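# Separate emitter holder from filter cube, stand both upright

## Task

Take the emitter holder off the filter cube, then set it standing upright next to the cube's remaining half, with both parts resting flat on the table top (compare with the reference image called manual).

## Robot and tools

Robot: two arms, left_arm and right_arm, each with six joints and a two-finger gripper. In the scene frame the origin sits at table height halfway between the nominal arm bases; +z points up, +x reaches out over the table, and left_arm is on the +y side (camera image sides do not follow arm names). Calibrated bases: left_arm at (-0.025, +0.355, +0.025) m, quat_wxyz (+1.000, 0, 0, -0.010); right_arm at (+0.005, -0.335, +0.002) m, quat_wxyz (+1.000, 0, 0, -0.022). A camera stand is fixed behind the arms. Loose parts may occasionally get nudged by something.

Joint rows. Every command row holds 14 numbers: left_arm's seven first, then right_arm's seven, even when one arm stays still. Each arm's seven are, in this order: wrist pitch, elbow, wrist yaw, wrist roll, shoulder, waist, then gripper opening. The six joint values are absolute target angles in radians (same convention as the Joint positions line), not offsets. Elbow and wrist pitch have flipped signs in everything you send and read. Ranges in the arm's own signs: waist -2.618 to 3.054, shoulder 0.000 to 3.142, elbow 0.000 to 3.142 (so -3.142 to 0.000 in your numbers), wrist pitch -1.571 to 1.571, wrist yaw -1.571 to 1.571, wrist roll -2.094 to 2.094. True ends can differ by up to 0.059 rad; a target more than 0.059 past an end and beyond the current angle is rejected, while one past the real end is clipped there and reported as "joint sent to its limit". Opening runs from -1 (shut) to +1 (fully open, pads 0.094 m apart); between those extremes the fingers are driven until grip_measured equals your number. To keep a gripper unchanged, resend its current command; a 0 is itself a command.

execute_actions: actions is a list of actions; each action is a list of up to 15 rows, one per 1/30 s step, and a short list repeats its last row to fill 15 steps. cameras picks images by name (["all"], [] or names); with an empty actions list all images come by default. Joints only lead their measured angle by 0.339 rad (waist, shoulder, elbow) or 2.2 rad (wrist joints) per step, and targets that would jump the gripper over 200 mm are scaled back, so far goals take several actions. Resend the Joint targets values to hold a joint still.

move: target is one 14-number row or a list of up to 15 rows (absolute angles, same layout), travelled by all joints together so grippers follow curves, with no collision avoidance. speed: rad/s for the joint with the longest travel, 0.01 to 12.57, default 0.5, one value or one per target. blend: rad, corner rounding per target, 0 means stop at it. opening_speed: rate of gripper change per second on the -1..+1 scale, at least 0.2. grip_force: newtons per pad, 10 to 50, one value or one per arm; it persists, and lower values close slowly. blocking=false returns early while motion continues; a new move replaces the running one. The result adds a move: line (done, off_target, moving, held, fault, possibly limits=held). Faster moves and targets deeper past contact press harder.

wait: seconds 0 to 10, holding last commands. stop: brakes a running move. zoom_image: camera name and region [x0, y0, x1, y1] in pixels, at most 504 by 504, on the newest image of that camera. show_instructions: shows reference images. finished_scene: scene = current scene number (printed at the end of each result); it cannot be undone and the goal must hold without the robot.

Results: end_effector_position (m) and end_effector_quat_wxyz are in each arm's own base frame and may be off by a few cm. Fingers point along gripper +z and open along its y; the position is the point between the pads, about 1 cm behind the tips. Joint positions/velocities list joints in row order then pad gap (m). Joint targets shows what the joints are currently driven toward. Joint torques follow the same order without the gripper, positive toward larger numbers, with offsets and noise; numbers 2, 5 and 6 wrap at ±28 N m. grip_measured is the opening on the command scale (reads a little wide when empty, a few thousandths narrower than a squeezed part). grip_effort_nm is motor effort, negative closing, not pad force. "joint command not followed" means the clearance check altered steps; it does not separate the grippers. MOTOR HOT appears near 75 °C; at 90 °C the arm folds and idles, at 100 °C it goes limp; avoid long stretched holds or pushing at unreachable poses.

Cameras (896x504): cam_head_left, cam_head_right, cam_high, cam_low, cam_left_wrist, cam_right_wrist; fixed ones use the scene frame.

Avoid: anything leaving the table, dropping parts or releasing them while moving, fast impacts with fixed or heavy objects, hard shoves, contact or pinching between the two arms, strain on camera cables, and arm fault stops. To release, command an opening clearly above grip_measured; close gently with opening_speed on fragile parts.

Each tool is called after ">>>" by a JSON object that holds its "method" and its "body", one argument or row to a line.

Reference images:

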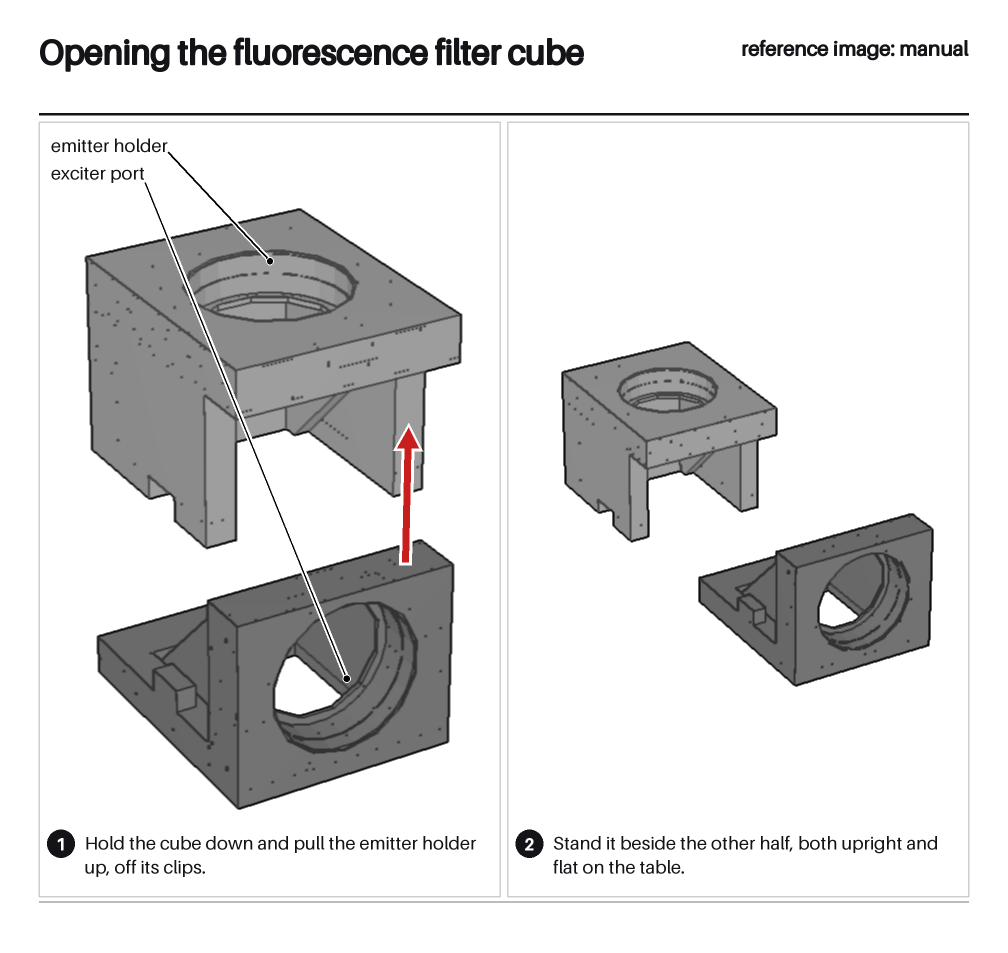

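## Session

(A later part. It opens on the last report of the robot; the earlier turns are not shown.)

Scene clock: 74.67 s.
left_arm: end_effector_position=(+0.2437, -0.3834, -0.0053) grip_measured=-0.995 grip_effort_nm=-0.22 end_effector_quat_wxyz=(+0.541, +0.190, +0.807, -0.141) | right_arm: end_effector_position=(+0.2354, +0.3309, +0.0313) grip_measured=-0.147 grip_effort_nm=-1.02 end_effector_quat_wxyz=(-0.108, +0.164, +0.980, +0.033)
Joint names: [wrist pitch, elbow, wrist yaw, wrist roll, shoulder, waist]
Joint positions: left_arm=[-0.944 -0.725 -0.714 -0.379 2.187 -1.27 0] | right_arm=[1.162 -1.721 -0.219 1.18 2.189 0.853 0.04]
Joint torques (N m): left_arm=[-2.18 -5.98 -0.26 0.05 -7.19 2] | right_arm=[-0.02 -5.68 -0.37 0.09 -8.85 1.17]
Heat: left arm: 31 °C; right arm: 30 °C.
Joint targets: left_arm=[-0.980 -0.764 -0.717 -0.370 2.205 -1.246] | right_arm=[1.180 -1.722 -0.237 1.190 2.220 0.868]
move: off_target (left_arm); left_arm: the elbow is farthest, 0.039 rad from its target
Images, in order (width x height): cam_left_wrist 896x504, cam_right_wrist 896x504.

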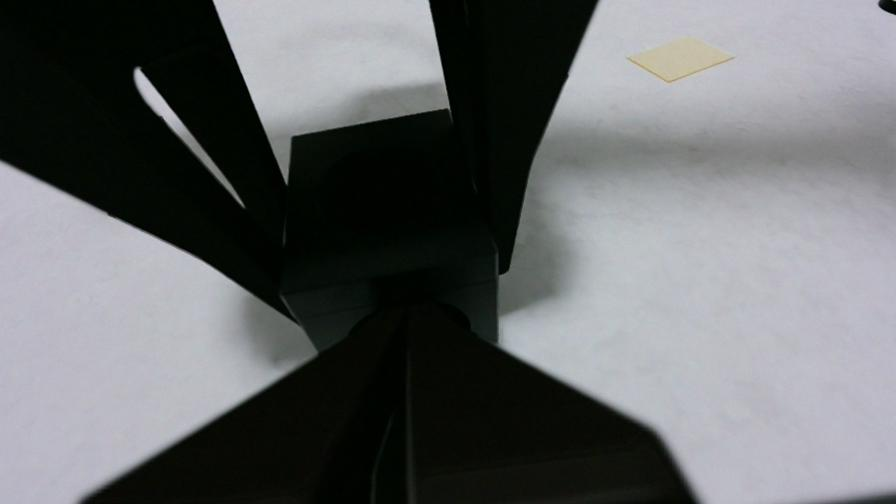

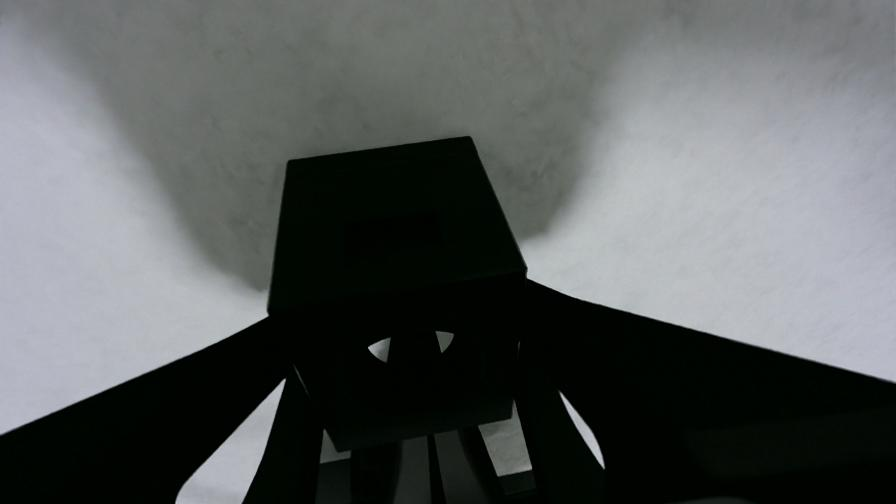

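>>> {"method": "move", "body": {
  "target": [
    [-0.95,-0.81,-0.717,-0.37,2.34,-1.246,-1,1.18,-1.722,-0.237,1.19,2.22,0.868,-0.8],
    [-0.6,-0.81,-0.74,-0.37,2.37,-1.246,-1,1.18,-1.715,-0.237,1.19,2.12,0.868,-0.8]
  ],
  "speed": 0.25,
  "cameras": ["cam_left_wrist","cam_right_wrist"]
}}

>>> {"method": "move", "body": {
  "target": [-0.5,-0.81,-0.75,-0.37,2.385,-1.25,-1,1.18,-1.69,-0.237,1.19,2.02,0.868,-0.8],
  "speed": 0.2,
  "cameras": ["cam_left_wrist","cam_right_wrist"]
}}

Scene clock: 77.87 s.
left_arm: end_effector_position=(+0.2591, -0.3871, -0.0131) grip_measured=-0.995 grip_effort_nm=-0.22 end_effector_quat_wxyz=(+0.568, +0.161, +0.802, -0.091) | right_arm: end_effector_position=(+0.2509, +0.3255, +0.0344) grip_measured=-0.150 grip_effort_nm=-1.02 end_effector_quat_wxyz=(-0.072, +0.157, +0.984, +0.031)
Joint names: [wrist pitch, elbow, wrist yaw, wrist roll, shoulder, waist]
Joint positions: left_arm=[-0.905 -0.836 -0.846 -0.38 2.278 -1.277 0] | right_arm=[1.145 -1.723 -0.155 1.159 2.176 0.844 0.04]
Joint torques (N m): left_arm=[1.42 -1.01 0.9 0.08 -2.82 2.59] | right_arm=[0.1 -4.9 -1.08 0.31 -16.13 2.02]
Heat: left arm: 30 °C; right arm: 30 °C.
Joint targets: left_arm=[-0.600 -0.810 -0.740 -0.370 2.370 -1.246] | right_arm=[1.180 -1.715 -0.237 1.190 2.120 0.868]
move: off_target (left_arm, right_arm); left_arm: the wrist pitch is farthest, 0.305 rad from its target; right_arm: the wrist yaw is farthest, 0.082 rad from its target
Images, in order (width x height): cam_left_wrist 896x504, cam_right_wrist 896x504.

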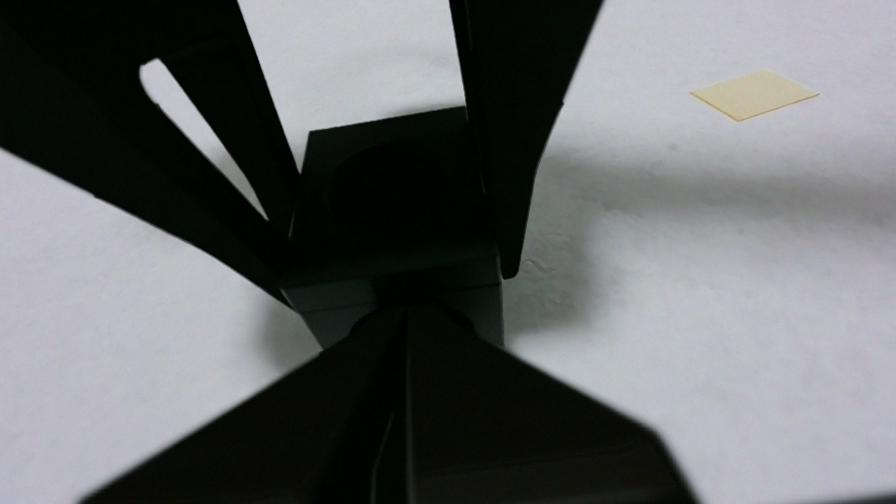

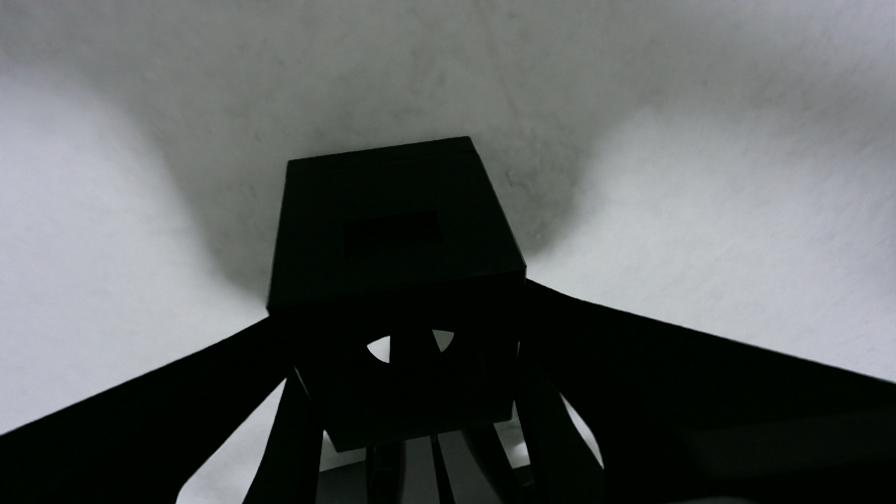

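Scene clock: 78.77 s.
left_arm: end_effector_position=(+0.2609, -0.3848, -0.0156) grip_measured=-0.995 grip_effort_nm=-0.21 end_effector_quat_wxyz=(+0.565, +0.166, +0.805, -0.069) | right_arm: end_effector_position=(+0.2540, +0.3247, +0.0376) grip_measured=-0.152 grip_effort_nm=-1.02 end_effector_quat_wxyz=(-0.055, +0.158, +0.985, +0.044)
Joint names: [wrist pitch, elbow, wrist yaw, wrist roll, shoulder, waist]
Joint positions: left_arm=[-0.846 -0.855 -0.867 -0.378 2.276 -1.277 0] | right_arm=[1.096 -1.678 -0.139 1.164 2.137 0.844 0.04]
Joint torques (N m): left_arm=[1.89 0.34 0.95 0.05 -1.74 2.28] | right_arm=[0.51 -6.87 -1.25 0.25 -21.23 2.04]
Heat: left arm: 31 °C; right arm: 30 °C.
Joint targets: left_arm=[-0.500 -0.810 -0.750 -0.370 2.385 -1.250] | right_arm=[1.180 -1.690 -0.237 1.190 2.020 0.868]
move: off_target (left_arm, right_arm); left_arm: the wrist pitch is farthest, 0.346 rad from its target; right_arm: the shoulder is farthest, 0.117 rad from its target
Images, in order (width x height): cam_left_wrist 896x504, cam_right_wrist 896x504.

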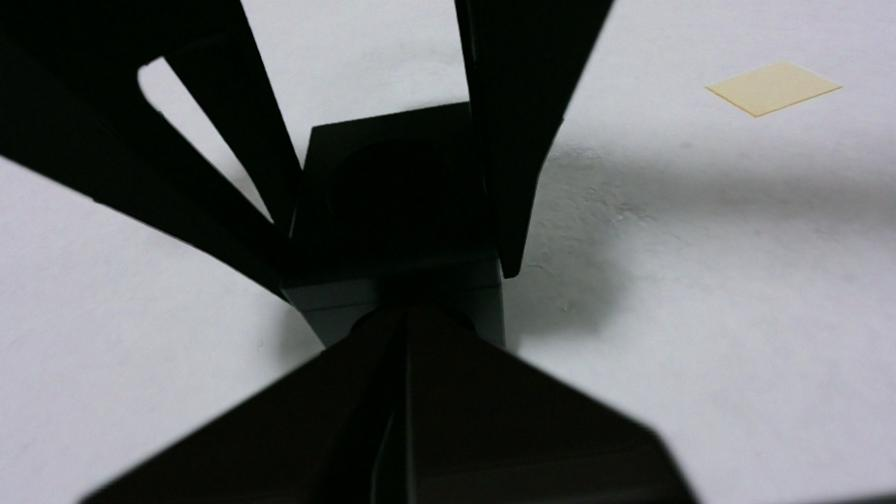

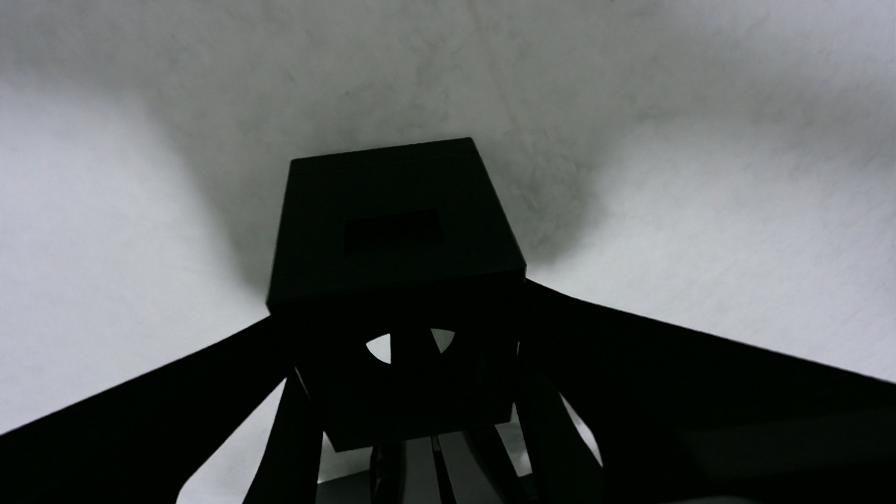

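>>> {"method": "move", "body": {
  "target": [
    [-0.4,-0.81,-0.78,-0.37,2.42,-1.255,-1,1.23,-1.66,-0.3,1.19,1.95,0.868,-0.8],
    [-0.35,-0.81,-0.80,-0.37,2.44,-1.26,-1,1.3,-1.64,-0.45,1.19,1.9,0.868,-0.8]
  ],
  "speed": 0.25,
  "cameras": ["cam_left_wrist","cam_right_wrist"]
}}

Scene clock: 81.03 s.
left_arm: end_effector_position=(+0.2585, -0.3781, -0.0205) grip_measured=-0.995 grip_effort_nm=-0.22 end_effector_quat_wxyz=(+0.565, +0.175, +0.806, -0.028) | right_arm: end_effector_position=(+0.2170, +0.3291, +0.1069) grip_measured=-0.153 grip_effort_nm=-1.02 end_effector_quat_wxyz=(-0.099, +0.150, +0.976, +0.120)
Joint names: [wrist pitch, elbow, wrist yaw, wrist roll, shoulder, waist]
Joint positions: left_arm=[-0.759 -0.877 -0.927 -0.377 2.282 -1.294 0] | right_arm=[1.165 -1.633 -0.298 1.17 1.939 0.851 0.04]
Joint torques (N m): left_arm=[2.64 1.99 1.02 0.05 1.81 2.74] | right_arm=[0.85 -6.65 -1.98 0.18 -13.01 1.42]
Heat: left arm: 31 °C; right arm: 31 °C.
Joint targets: left_arm=[-0.350 -0.810 -0.800 -0.370 2.440 -1.260] | right_arm=[1.300 -1.640 -0.450 1.190 1.900 0.868]
move: off_target (left_arm, right_arm); left_arm: the wrist pitch is farthest, 0.409 rad from its target; right_arm: the wrist yaw is farthest, 0.152 rad from its target
Images, in order (width x height): cam_left_wrist 896x504, cam_right_wrist 896x504.

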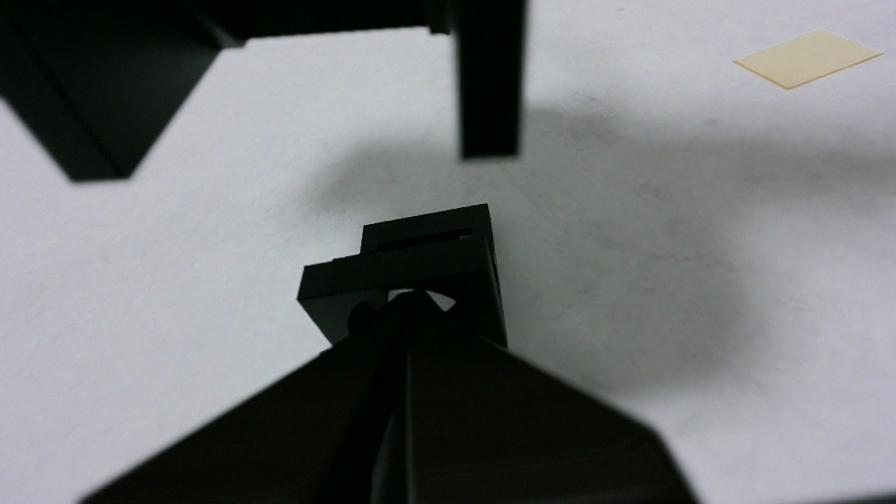

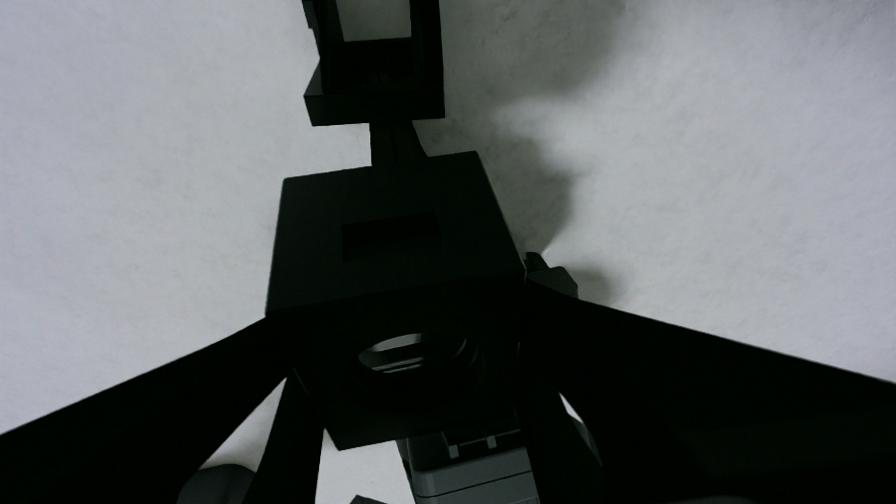

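>>> {"method": "move", "body": {
  "target": [
    [-0.76,-0.85,-0.92,-0.38,2.255,-1.29,-1,1.23,-1.6,-0.298,1.18,1.85,0.858,-0.8],
    [-0.80,-0.82,-0.91,-0.38,2.225,-1.29,-1,1.3,-1.58,-0.298,1.18,1.75,0.858,-0.8]
  ],
  "speed": 0.2,
  "cameras": ["cam_left_wrist","cam_right_wrist"]
}}

Scene clock: 84.77 s.
left_arm: end_effector_position=(+0.2559, -0.3774, -0.0090) grip_measured=-0.995 grip_effort_nm=-0.21 end_effector_quat_wxyz=(+0.572, +0.166, +0.802, -0.052) | right_arm: end_effector_position=(+0.1943, +0.3011, +0.1472) grip_measured=-0.153 grip_effort_nm=-1.02 end_effector_quat_wxyz=(-0.093, +0.150, +0.977, +0.123)
Joint names: [wrist pitch, elbow, wrist yaw, wrist roll, shoulder, waist]
Joint positions: left_arm=[-0.821 -0.834 -0.914 -0.375 2.248 -1.296 0] | right_arm=[1.267 -1.591 -0.289 1.172 1.783 0.851 0.04]
Joint torques (N m): left_arm=[-1.46 -1.92 -0.26 -0.09 -10.8 0.51] | right_arm=[-0.14 -5 -0.28 0.06 -11.14 0.5]
Heat: left arm: 31 °C; right arm: 32 °C.
Joint targets: left_arm=[-0.800 -0.820 -0.910 -0.380 2.225 -1.290] | right_arm=[1.300 -1.580 -0.298 1.180 1.750 0.858]
move: done
Images, in order (width x height): cam_left_wrist 896x504, cam_right_wrist 896x504.

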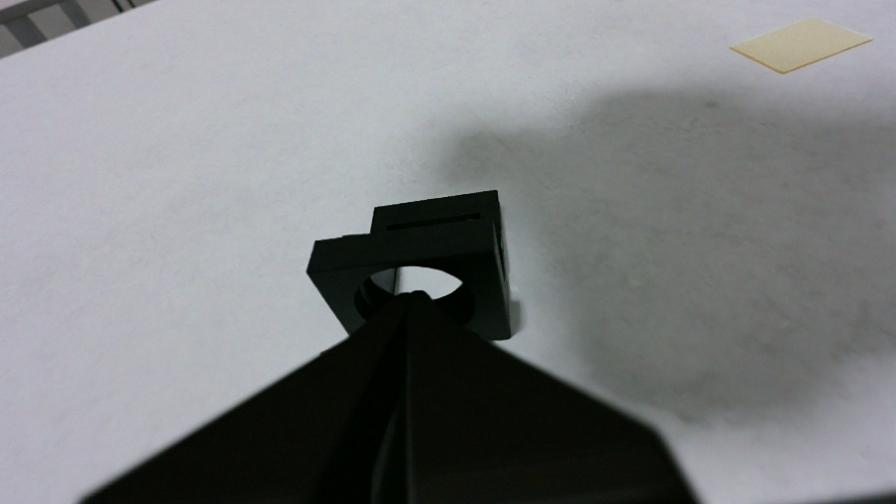

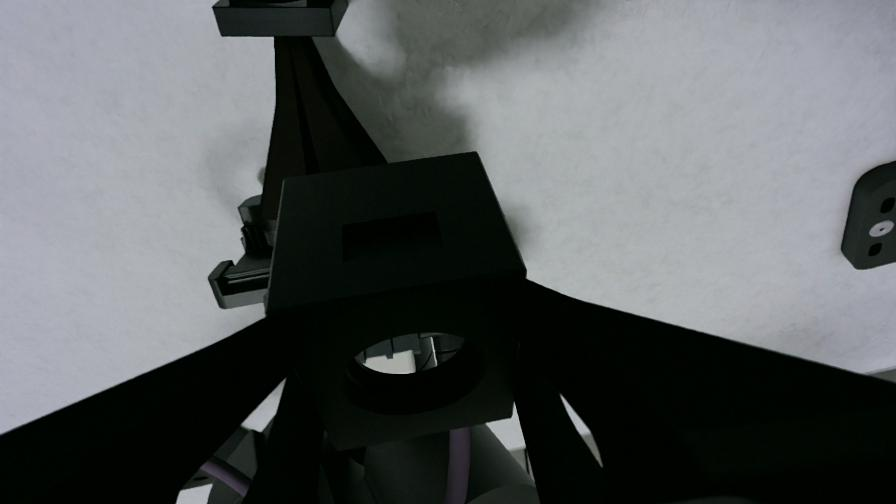

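>>> {"method": "move", "body": {
  "target": [
    [-0.77,-0.71,-1.03,-0.49,2.125,-1.42,-1,1.43,-1.58,-0.232,1.18,1.75,0.6,-0.8],
    [-0.75,-0.6,-1.03,-0.49,1.8,-1.45,-1,1.43,-1.58,-0.232,1.18,1.75,0.35,-0.8]
  ],
  "speed": 0.25,
  "cameras": ["cam_left_wrist","cam_right_wrist","cam_low","cam_head_right"]
}}

Scene clock: 89.50 s.
left_arm: end_effector_position=(+0.2012, -0.3551, +0.0936) grip_measured=-0.995 grip_effort_nm=-0.22 end_effector_quat_wxyz=(+0.603, +0.113, +0.776, -0.147) | right_arm: end_effector_position=(+0.2886, +0.1529, +0.1432) grip_measured=-0.153 grip_effort_nm=-1.02 end_effector_quat_wxyz=(-0.087, +0.396, +0.911, +0.080)
Joint names: [wrist pitch, elbow, wrist yaw, wrist roll, shoulder, waist]
Joint positions: left_arm=[-0.769 -0.612 -1.013 -0.48 1.827 -1.442 0] | right_arm=[1.393 -1.591 -0.236 1.172 1.783 0.355 0.04]
Joint torques (N m): left_arm=[-1.52 -2.96 -0.41 -0.14 -8.68 -0.54] | right_arm=[0.11 -4.85 -0.12 0.07 -10.88 -0.43]
Heat: left arm: 30 °C; right arm: 32 °C.
Joint targets: left_arm=[-0.750 -0.600 -1.030 -0.490 1.800 -1.450] | right_arm=[1.430 -1.580 -0.232 1.180 1.750 0.350]
move: off_target (right_arm); right_arm: the wrist pitch is farthest, 0.037 rad from its target
Images, in order (width x height): cam_head_right 896x504, cam_low 896x504, cam_left_wrist 896x504, cam_right_wrist 896x504.

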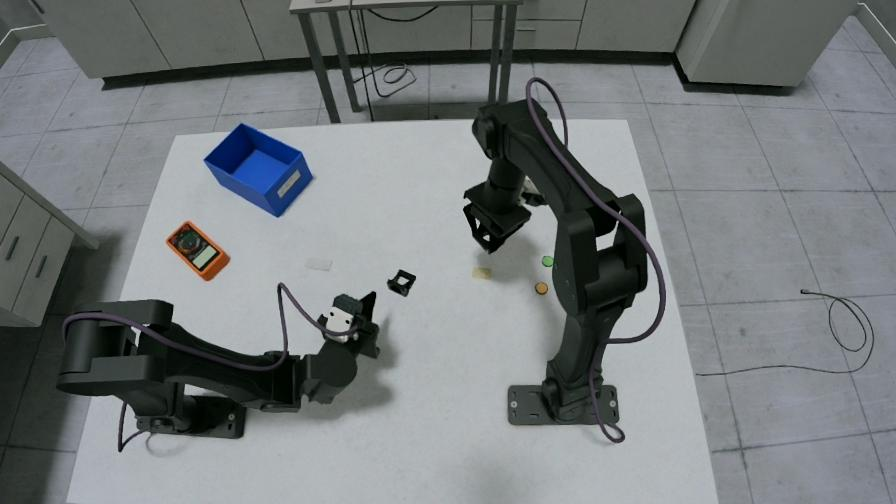

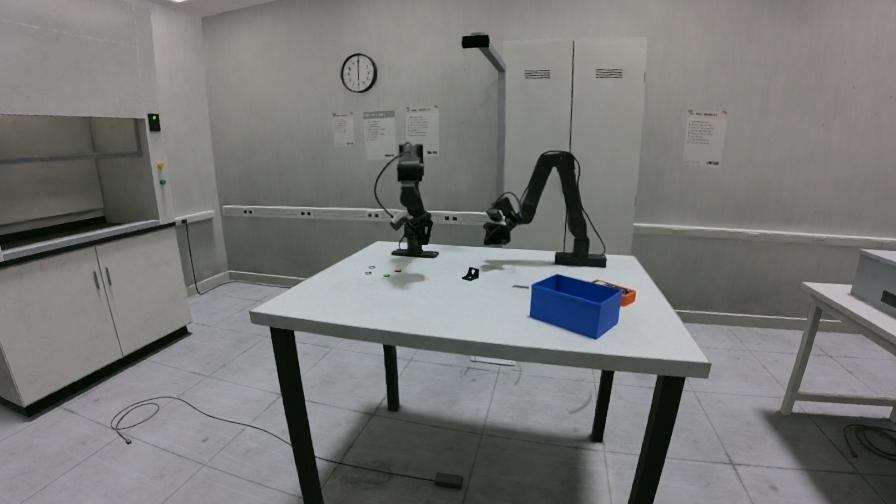

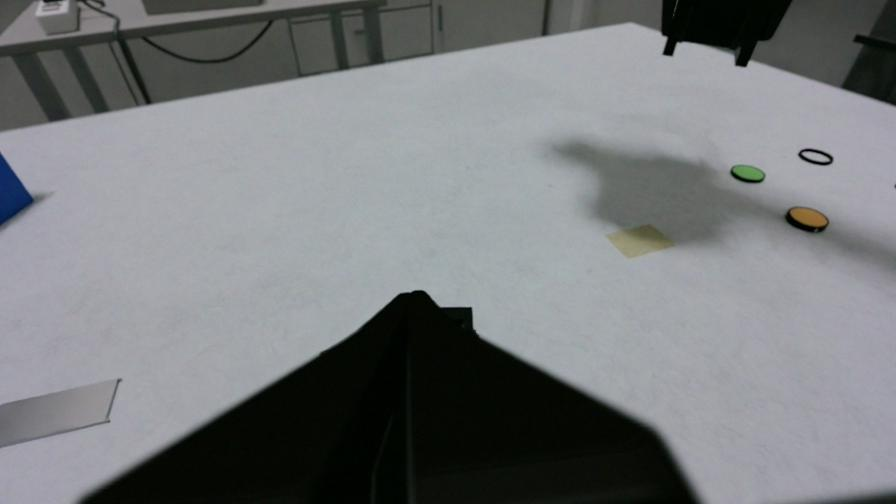

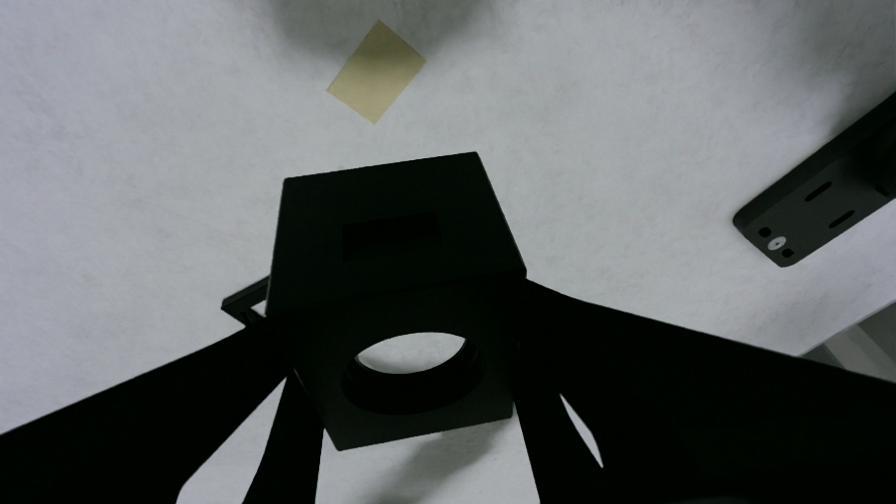

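>>> {"method": "move", "body": {
  "target": [-0.75,-0.6,-1.03,-0.49,1.8,-1.45,-1,1.228,-1.722,-0.232,1.18,2.16,0.35,-0.8],
  "speed": 0.3,
  "cameras": ["cam_low","cam_left_wrist"]
}}

>>> {"method": "zoom_image", "body": {
  "camera": "cam_low",
  "region": [350, 210, 530, 310]
}}

>>> {"method": "zoom_image", "body": {
  "camera": "cam_left_wrist",
  "region": [540, 0, 800, 240]
}}

Scene clock: 91.97 s.
left_arm: end_effector_position=(+0.2012, -0.3550, +0.0935) grip_measured=-0.995 grip_effort_nm=-0.21 end_effector_quat_wxyz=(+0.603, +0.113, +0.776, -0.147) | right_arm: end_effector_position=(+0.3487, +0.1752, +0.0413) grip_measured=-0.153 grip_effort_nm=-1.02 end_effector_quat_wxyz=(-0.115, +0.399, +0.908, +0.053)
Joint names: [wrist pitch, elbow, wrist yaw, wrist roll, shoulder, waist]
Joint positions: left_arm=[-0.768 -0.612 -1.013 -0.48 1.827 -1.442 0] | right_arm=[1.211 -1.697 -0.236 1.172 2.151 0.355 0.04]
Joint torques (N m): left_arm=[-1.52 -3 -0.41 -0.13 -8.69 -0.61] | right_arm=[0.08 -8.02 -0.09 0.07 -10.29 -0.39]
Heat: left arm: 30 °C; right arm: 31 °C.
Joint targets: left_arm=[-0.750 -0.600 -1.030 -0.490 1.800 -1.450] | right_arm=[1.228 -1.722 -0.232 1.180 2.160 0.350]
move: done
Images, in order (width x height): cam_low 896x504, cam_left_wrist 896x504.

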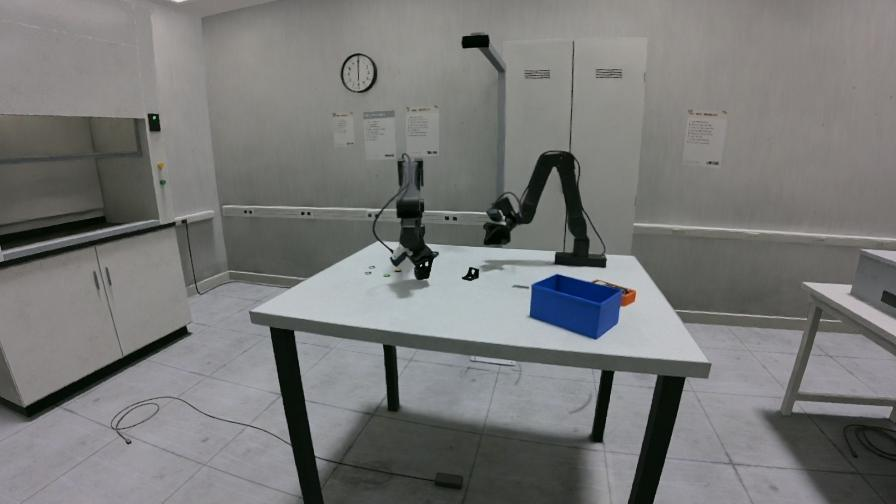

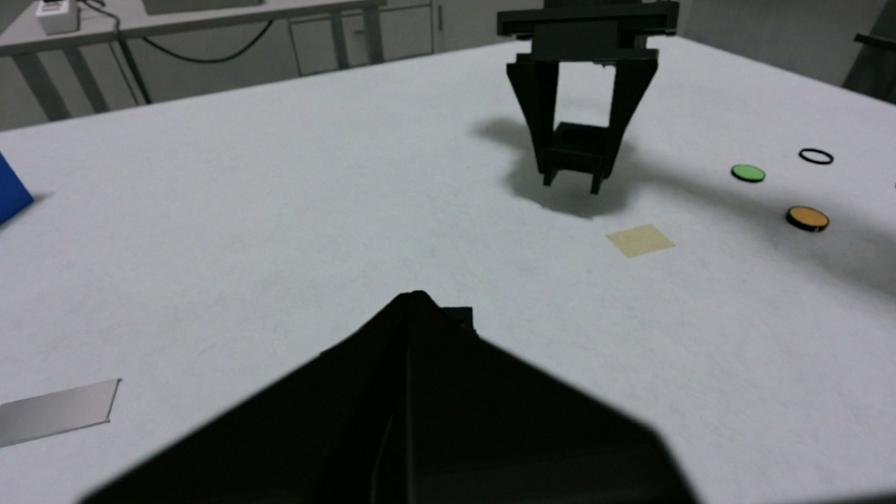

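Scaled by 2.800 from the camera's 896x504 image, which has a finer 1280x720 frame.

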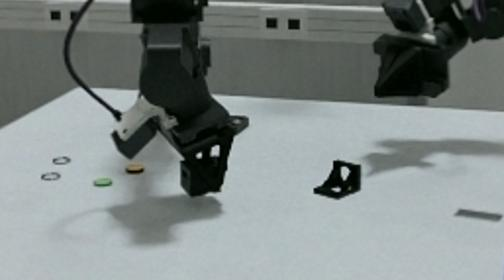

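Scaled by 1.938 from the camera's 896x504 image, which has a finer 1280x720 frame.

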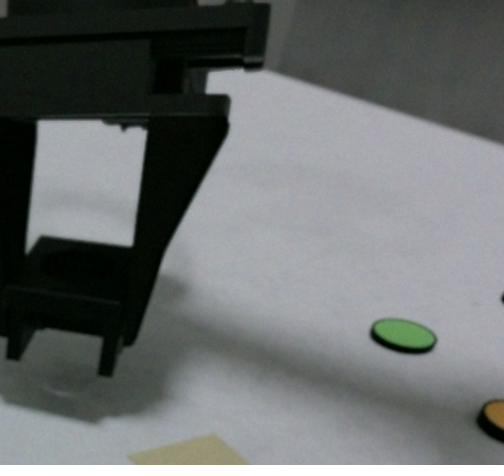

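>>> {"method": "move", "body": {
  "target": [-0.75,-0.6,-1.03,-0.49,1.8,-1.45,-1,1.168,-1.722,-0.232,1.18,2.198,0.35,-0.8],
  "speed": 0.06,
  "cameras": ["cam_left_wrist"]
}}

>>> {"method": "zoom_image", "body": {
  "camera": "cam_left_wrist",
  "region": [480, 80, 680, 240]
}}

Scene clock: 93.80 s.
left_arm: end_effector_position=(+0.2012, -0.3550, +0.0935) grip_measured=-0.995 grip_effort_nm=-0.22 end_effector_quat_wxyz=(+0.603, +0.113, +0.776, -0.147) | right_arm: end_effector_position=(+0.3597, +0.1792, +0.0285) grip_measured=-0.153 grip_effort_nm=-1.02 end_effector_quat_wxyz=(-0.106, +0.398, +0.909, +0.062)
Joint names: [wrist pitch, elbow, wrist yaw, wrist roll, shoulder, waist]
Joint positions: left_arm=[-0.768 -0.612 -1.013 -0.48 1.827 -1.442 0] | right_arm=[1.153 -1.697 -0.236 1.172 2.182 0.355 0.04]
Joint torques (N m): left_arm=[-1.52 -2.95 -0.41 -0.13 -8.72 -0.58] | right_arm=[0.03 -8.03 -0.11 0.05 -10.02 -0.49]
Heat: left arm: 30 °C; right arm: 31 °C.
Joint targets: left_arm=[-0.750 -0.600 -1.030 -0.490 1.800 -1.450] | right_arm=[1.168 -1.722 -0.232 1.180 2.198 0.350]
move: done
Images, in order (width x height): cam_left_wrist 896x504.

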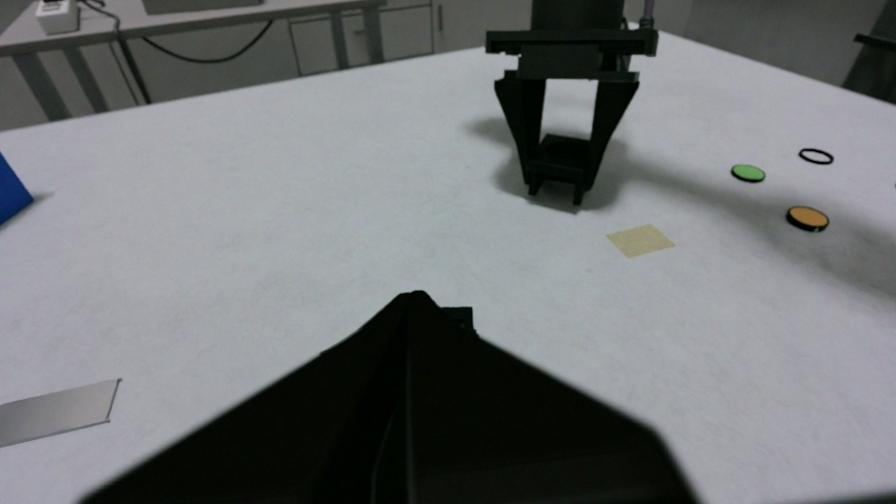

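Scaled by 2.520 from the camera's 896x504 image, which has a finer 1280x720 frame.

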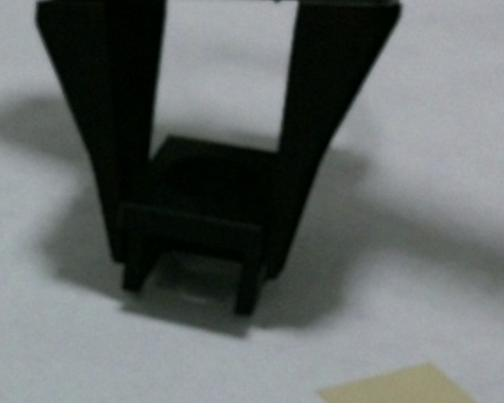

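>>> {"method": "move", "body": {
  "target": [-0.75,-0.6,-1.03,-0.49,1.8,-1.45,-1,1.16,-1.722,-0.232,1.18,2.212,0.35,-0.8],
  "speed": 0.05
}}

>>> {"method": "move", "body": {
  "target": [-0.75,-0.6,-1.03,-0.49,1.8,-1.45,-1,1.15,-1.722,-0.232,1.18,2.224,0.35,-0.8],
  "speed": 0.05,
  "cameras": ["cam_left_wrist"]
}}

>>> {"method": "zoom_image", "body": {
  "camera": "cam_left_wrist",
  "region": [480, 80, 680, 240]
}}

Scene clock: 94.90 s.
left_arm: end_effector_position=(+0.2012, -0.3550, +0.0935) grip_measured=-0.995 grip_effort_nm=-0.21 end_effector_quat_wxyz=(+0.603, +0.113, +0.776, -0.147) | right_arm: end_effector_position=(+0.3606, +0.1796, +0.0251) grip_measured=-0.153 grip_effort_nm=-1.02 end_effector_quat_wxyz=(-0.106, +0.398, +0.909, +0.061)
Joint names: [wrist pitch, elbow, wrist yaw, wrist roll, shoulder, waist]
Joint positions: left_arm=[-0.768 -0.612 -1.013 -0.48 1.827 -1.442 0] | right_arm=[1.146 -1.698 -0.236 1.172 2.192 0.355 0.04]
Joint torques (N m): left_arm=[-1.51 -2.97 -0.41 -0.13 -8.66 -0.59] | right_arm=[-0.02 -7.95 -0.11 0.06 -9.73 -0.44]
Heat: left arm: 30 °C; right arm: 31 °C.
Joint targets: left_arm=[-0.750 -0.600 -1.030 -0.490 1.800 -1.450] | right_arm=[1.160 -1.722 -0.232 1.180 2.212 0.350]
move: done

Scene clock: 95.60 s.
left_arm: end_effector_position=(+0.2012, -0.3550, +0.0935) grip_measured=-0.995 grip_effort_nm=-0.21 end_effector_quat_wxyz=(+0.603, +0.113, +0.776, -0.147) | right_arm: end_effector_position=(+0.3612, +0.1798, +0.0247) grip_measured=-0.153 grip_effort_nm=-1.02 end_effector_quat_wxyz=(-0.106, +0.398, +0.909, +0.061)
Joint names: [wrist pitch, elbow, wrist yaw, wrist roll, shoulder, waist]
Joint positions: left_arm=[-0.768 -0.612 -1.013 -0.48 1.827 -1.442 0] | right_arm=[1.147 -1.702 -0.236 1.172 2.195 0.355 0.04]
Joint torques (N m): left_arm=[-1.51 -2.93 -0.42 -0.13 -8.65 -0.55] | right_arm=[-0.12 -7.54 -0.11 0.06 -9.05 -0.43]
Heat: left arm: 30 °C; right arm: 31 °C.
Joint targets: left_arm=[-0.750 -0.600 -1.030 -0.490 1.800 -1.450] | right_arm=[1.150 -1.722 -0.232 1.180 2.224 0.350]
move: done
Images, in order (width x height): cam_left_wrist 896x504.

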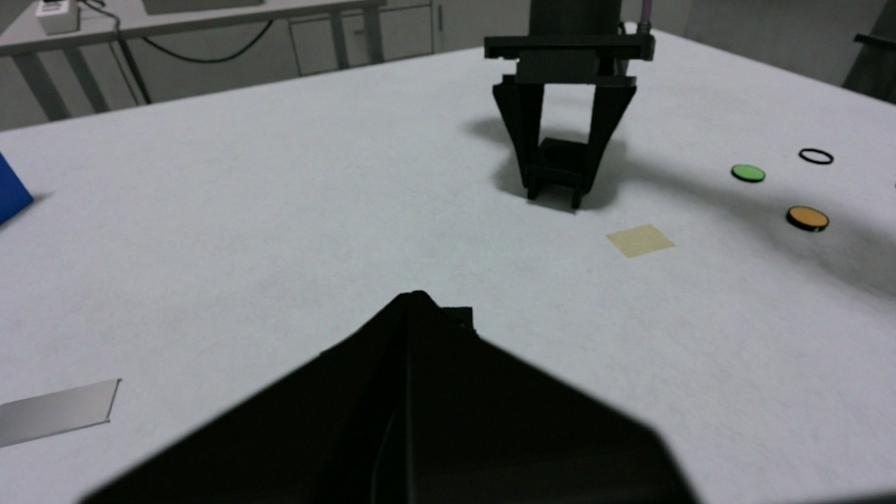

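Scaled by 2.520 from the camera's 896x504 image, which has a finer 1280x720 frame.

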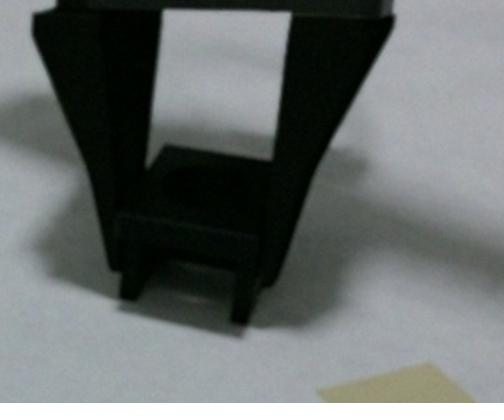

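>>> {"method": "move", "body": {
  "target": [-0.75,-0.6,-1.03,-0.49,1.8,-1.45,-1,1.15,-1.722,-0.232,1.18,2.224,0.35,0.2],
  "opening_speed": 0.5,
  "cameras": ["cam_left_wrist"]
}}

>>> {"method": "zoom_image", "body": {
  "camera": "cam_left_wrist",
  "region": [480, 80, 680, 240]
}}

Scene clock: 98.17 s.
left_arm: end_effector_position=(+0.2012, -0.3550, +0.0935) grip_measured=-0.995 grip_effort_nm=-0.22 end_effector_quat_wxyz=(+0.603, +0.113, +0.776, -0.147) | right_arm: end_effector_position=(+0.3626, +0.1804, +0.0207) grip_measured=+0.197 grip_effort_nm=0.15 end_effector_quat_wxyz=(-0.107, +0.398, +0.909, +0.061)
Joint names: [wrist pitch, elbow, wrist yaw, wrist roll, shoulder, waist]
Joint positions: left_arm=[-0.768 -0.612 -1.013 -0.48 1.827 -1.442 0] | right_arm=[1.138 -1.702 -0.237 1.172 2.205 0.355 0.056]
Joint torques (N m): left_arm=[-1.51 -3 -0.43 -0.14 -8.62 -0.59] | right_arm=[-0.01 -7.43 -0.1 0.09 -9.95 -0.42]
Heat: left arm: 30 °C; right arm: 31 °C.
Joint targets: left_arm=[-0.750 -0.600 -1.030 -0.490 1.800 -1.450] | right_arm=[1.150 -1.722 -0.232 1.180 2.224 0.350]
move: done
Images, in order (width x height): cam_left_wrist 896x504.

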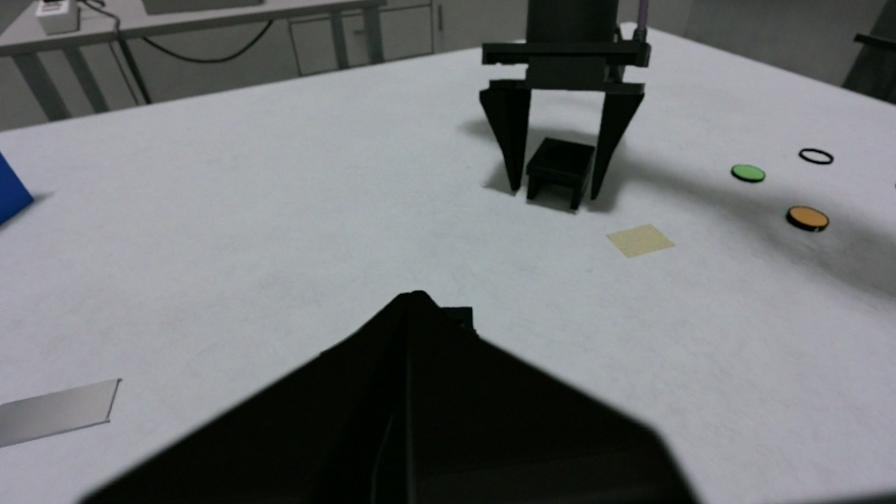

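Scaled by 2.520 from the camera's 896x504 image, which has a finer 1280x720 frame.

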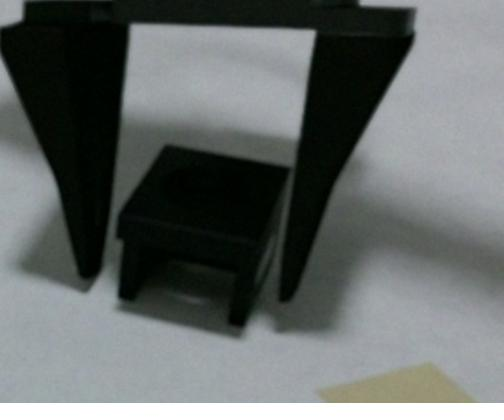

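Standing. Retreat up.

>>> {"method": "move", "body": {
  "target": [-0.75,-0.6,-1.03,-0.49,1.8,-1.45,-1,1.25,-1.68,-0.232,1.18,1.75,0.35,0.4],
  "speed": 0.4,
  "cameras": ["cam_low","cam_left_wrist","cam_right_wrist"]
}}

>>> {"method": "zoom_image", "body": {
  "camera": "cam_low",
  "region": [380, 230, 520, 310]
}}

Scene clock: 100.13 s.
left_arm: end_effector_position=(+0.2012, -0.3550, +0.0935) grip_measured=-0.995 grip_effort_nm=-0.22 end_effector_quat_wxyz=(+0.603, +0.113, +0.776, -0.147) | right_arm: end_effector_position=(+0.3480, +0.1750, +0.1819) grip_measured=+0.397 grip_effort_nm=0.15 end_effector_quat_wxyz=(+0.017, +0.376, +0.909, +0.178)
Joint names: [wrist pitch, elbow, wrist yaw, wrist roll, shoulder, waist]
Joint positions: left_arm=[-0.768 -0.612 -1.013 -0.48 1.827 -1.442 0] | right_arm=[1.219 -1.691 -0.237 1.172 1.769 0.355 0.066]
Joint torques (N m): left_arm=[-1.53 -2.91 -0.41 -0.14 -8.68 -0.55] | right_arm=[-0.46 -5.22 -0.1 0.08 -9.99 -0.42]
Heat: left arm: 30 °C; right arm: 31 °C.
Joint targets: left_arm=[-0.750 -0.600 -1.030 -0.490 1.800 -1.450] | right_arm=[1.250 -1.680 -0.232 1.180 1.750 0.350]
move: done
Images, in order (width x height): cam_low 896x504, cam_left_wrist 896x504, cam_right_wrist 896x504.

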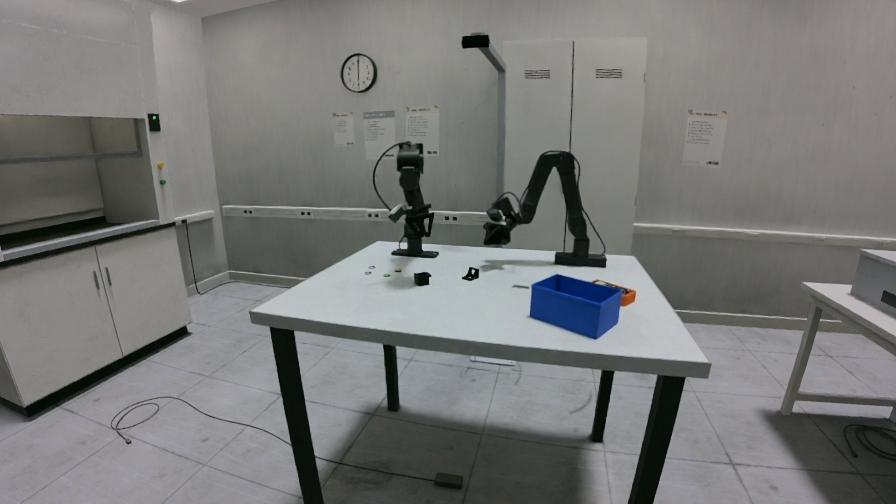

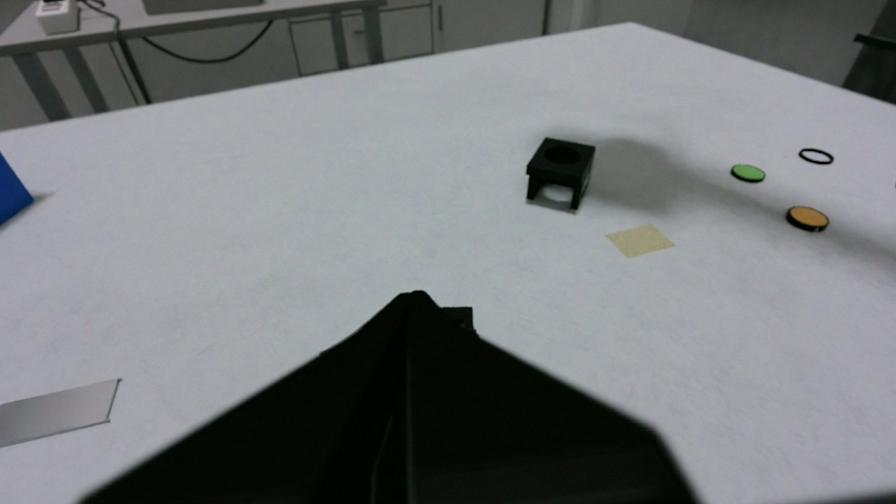

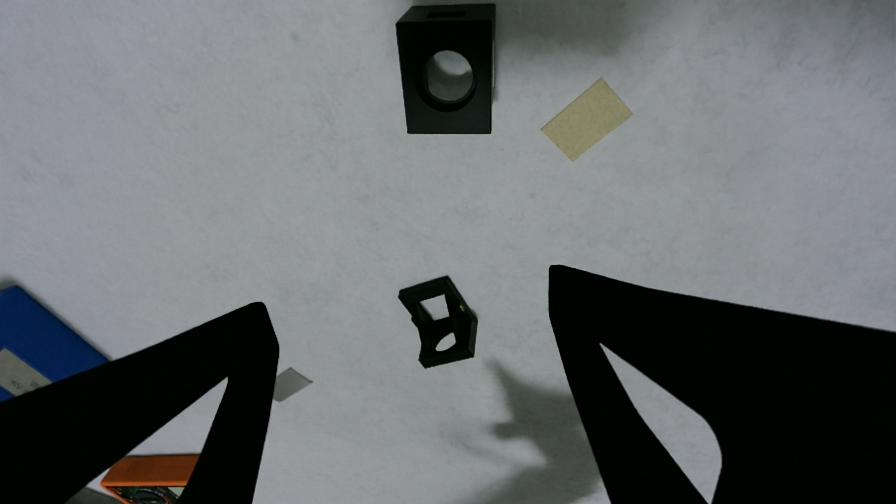

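Scaled by 3.600 from the camera's 896x504 image, which has a finer 1280x720 frame.

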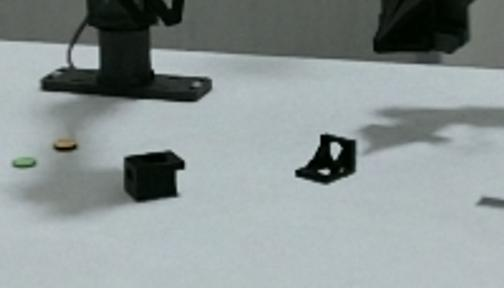

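Both upright.

>>> {"method": "finished_scene", "body": {
  "scene": 2
}}

The scene is finished: the task was done.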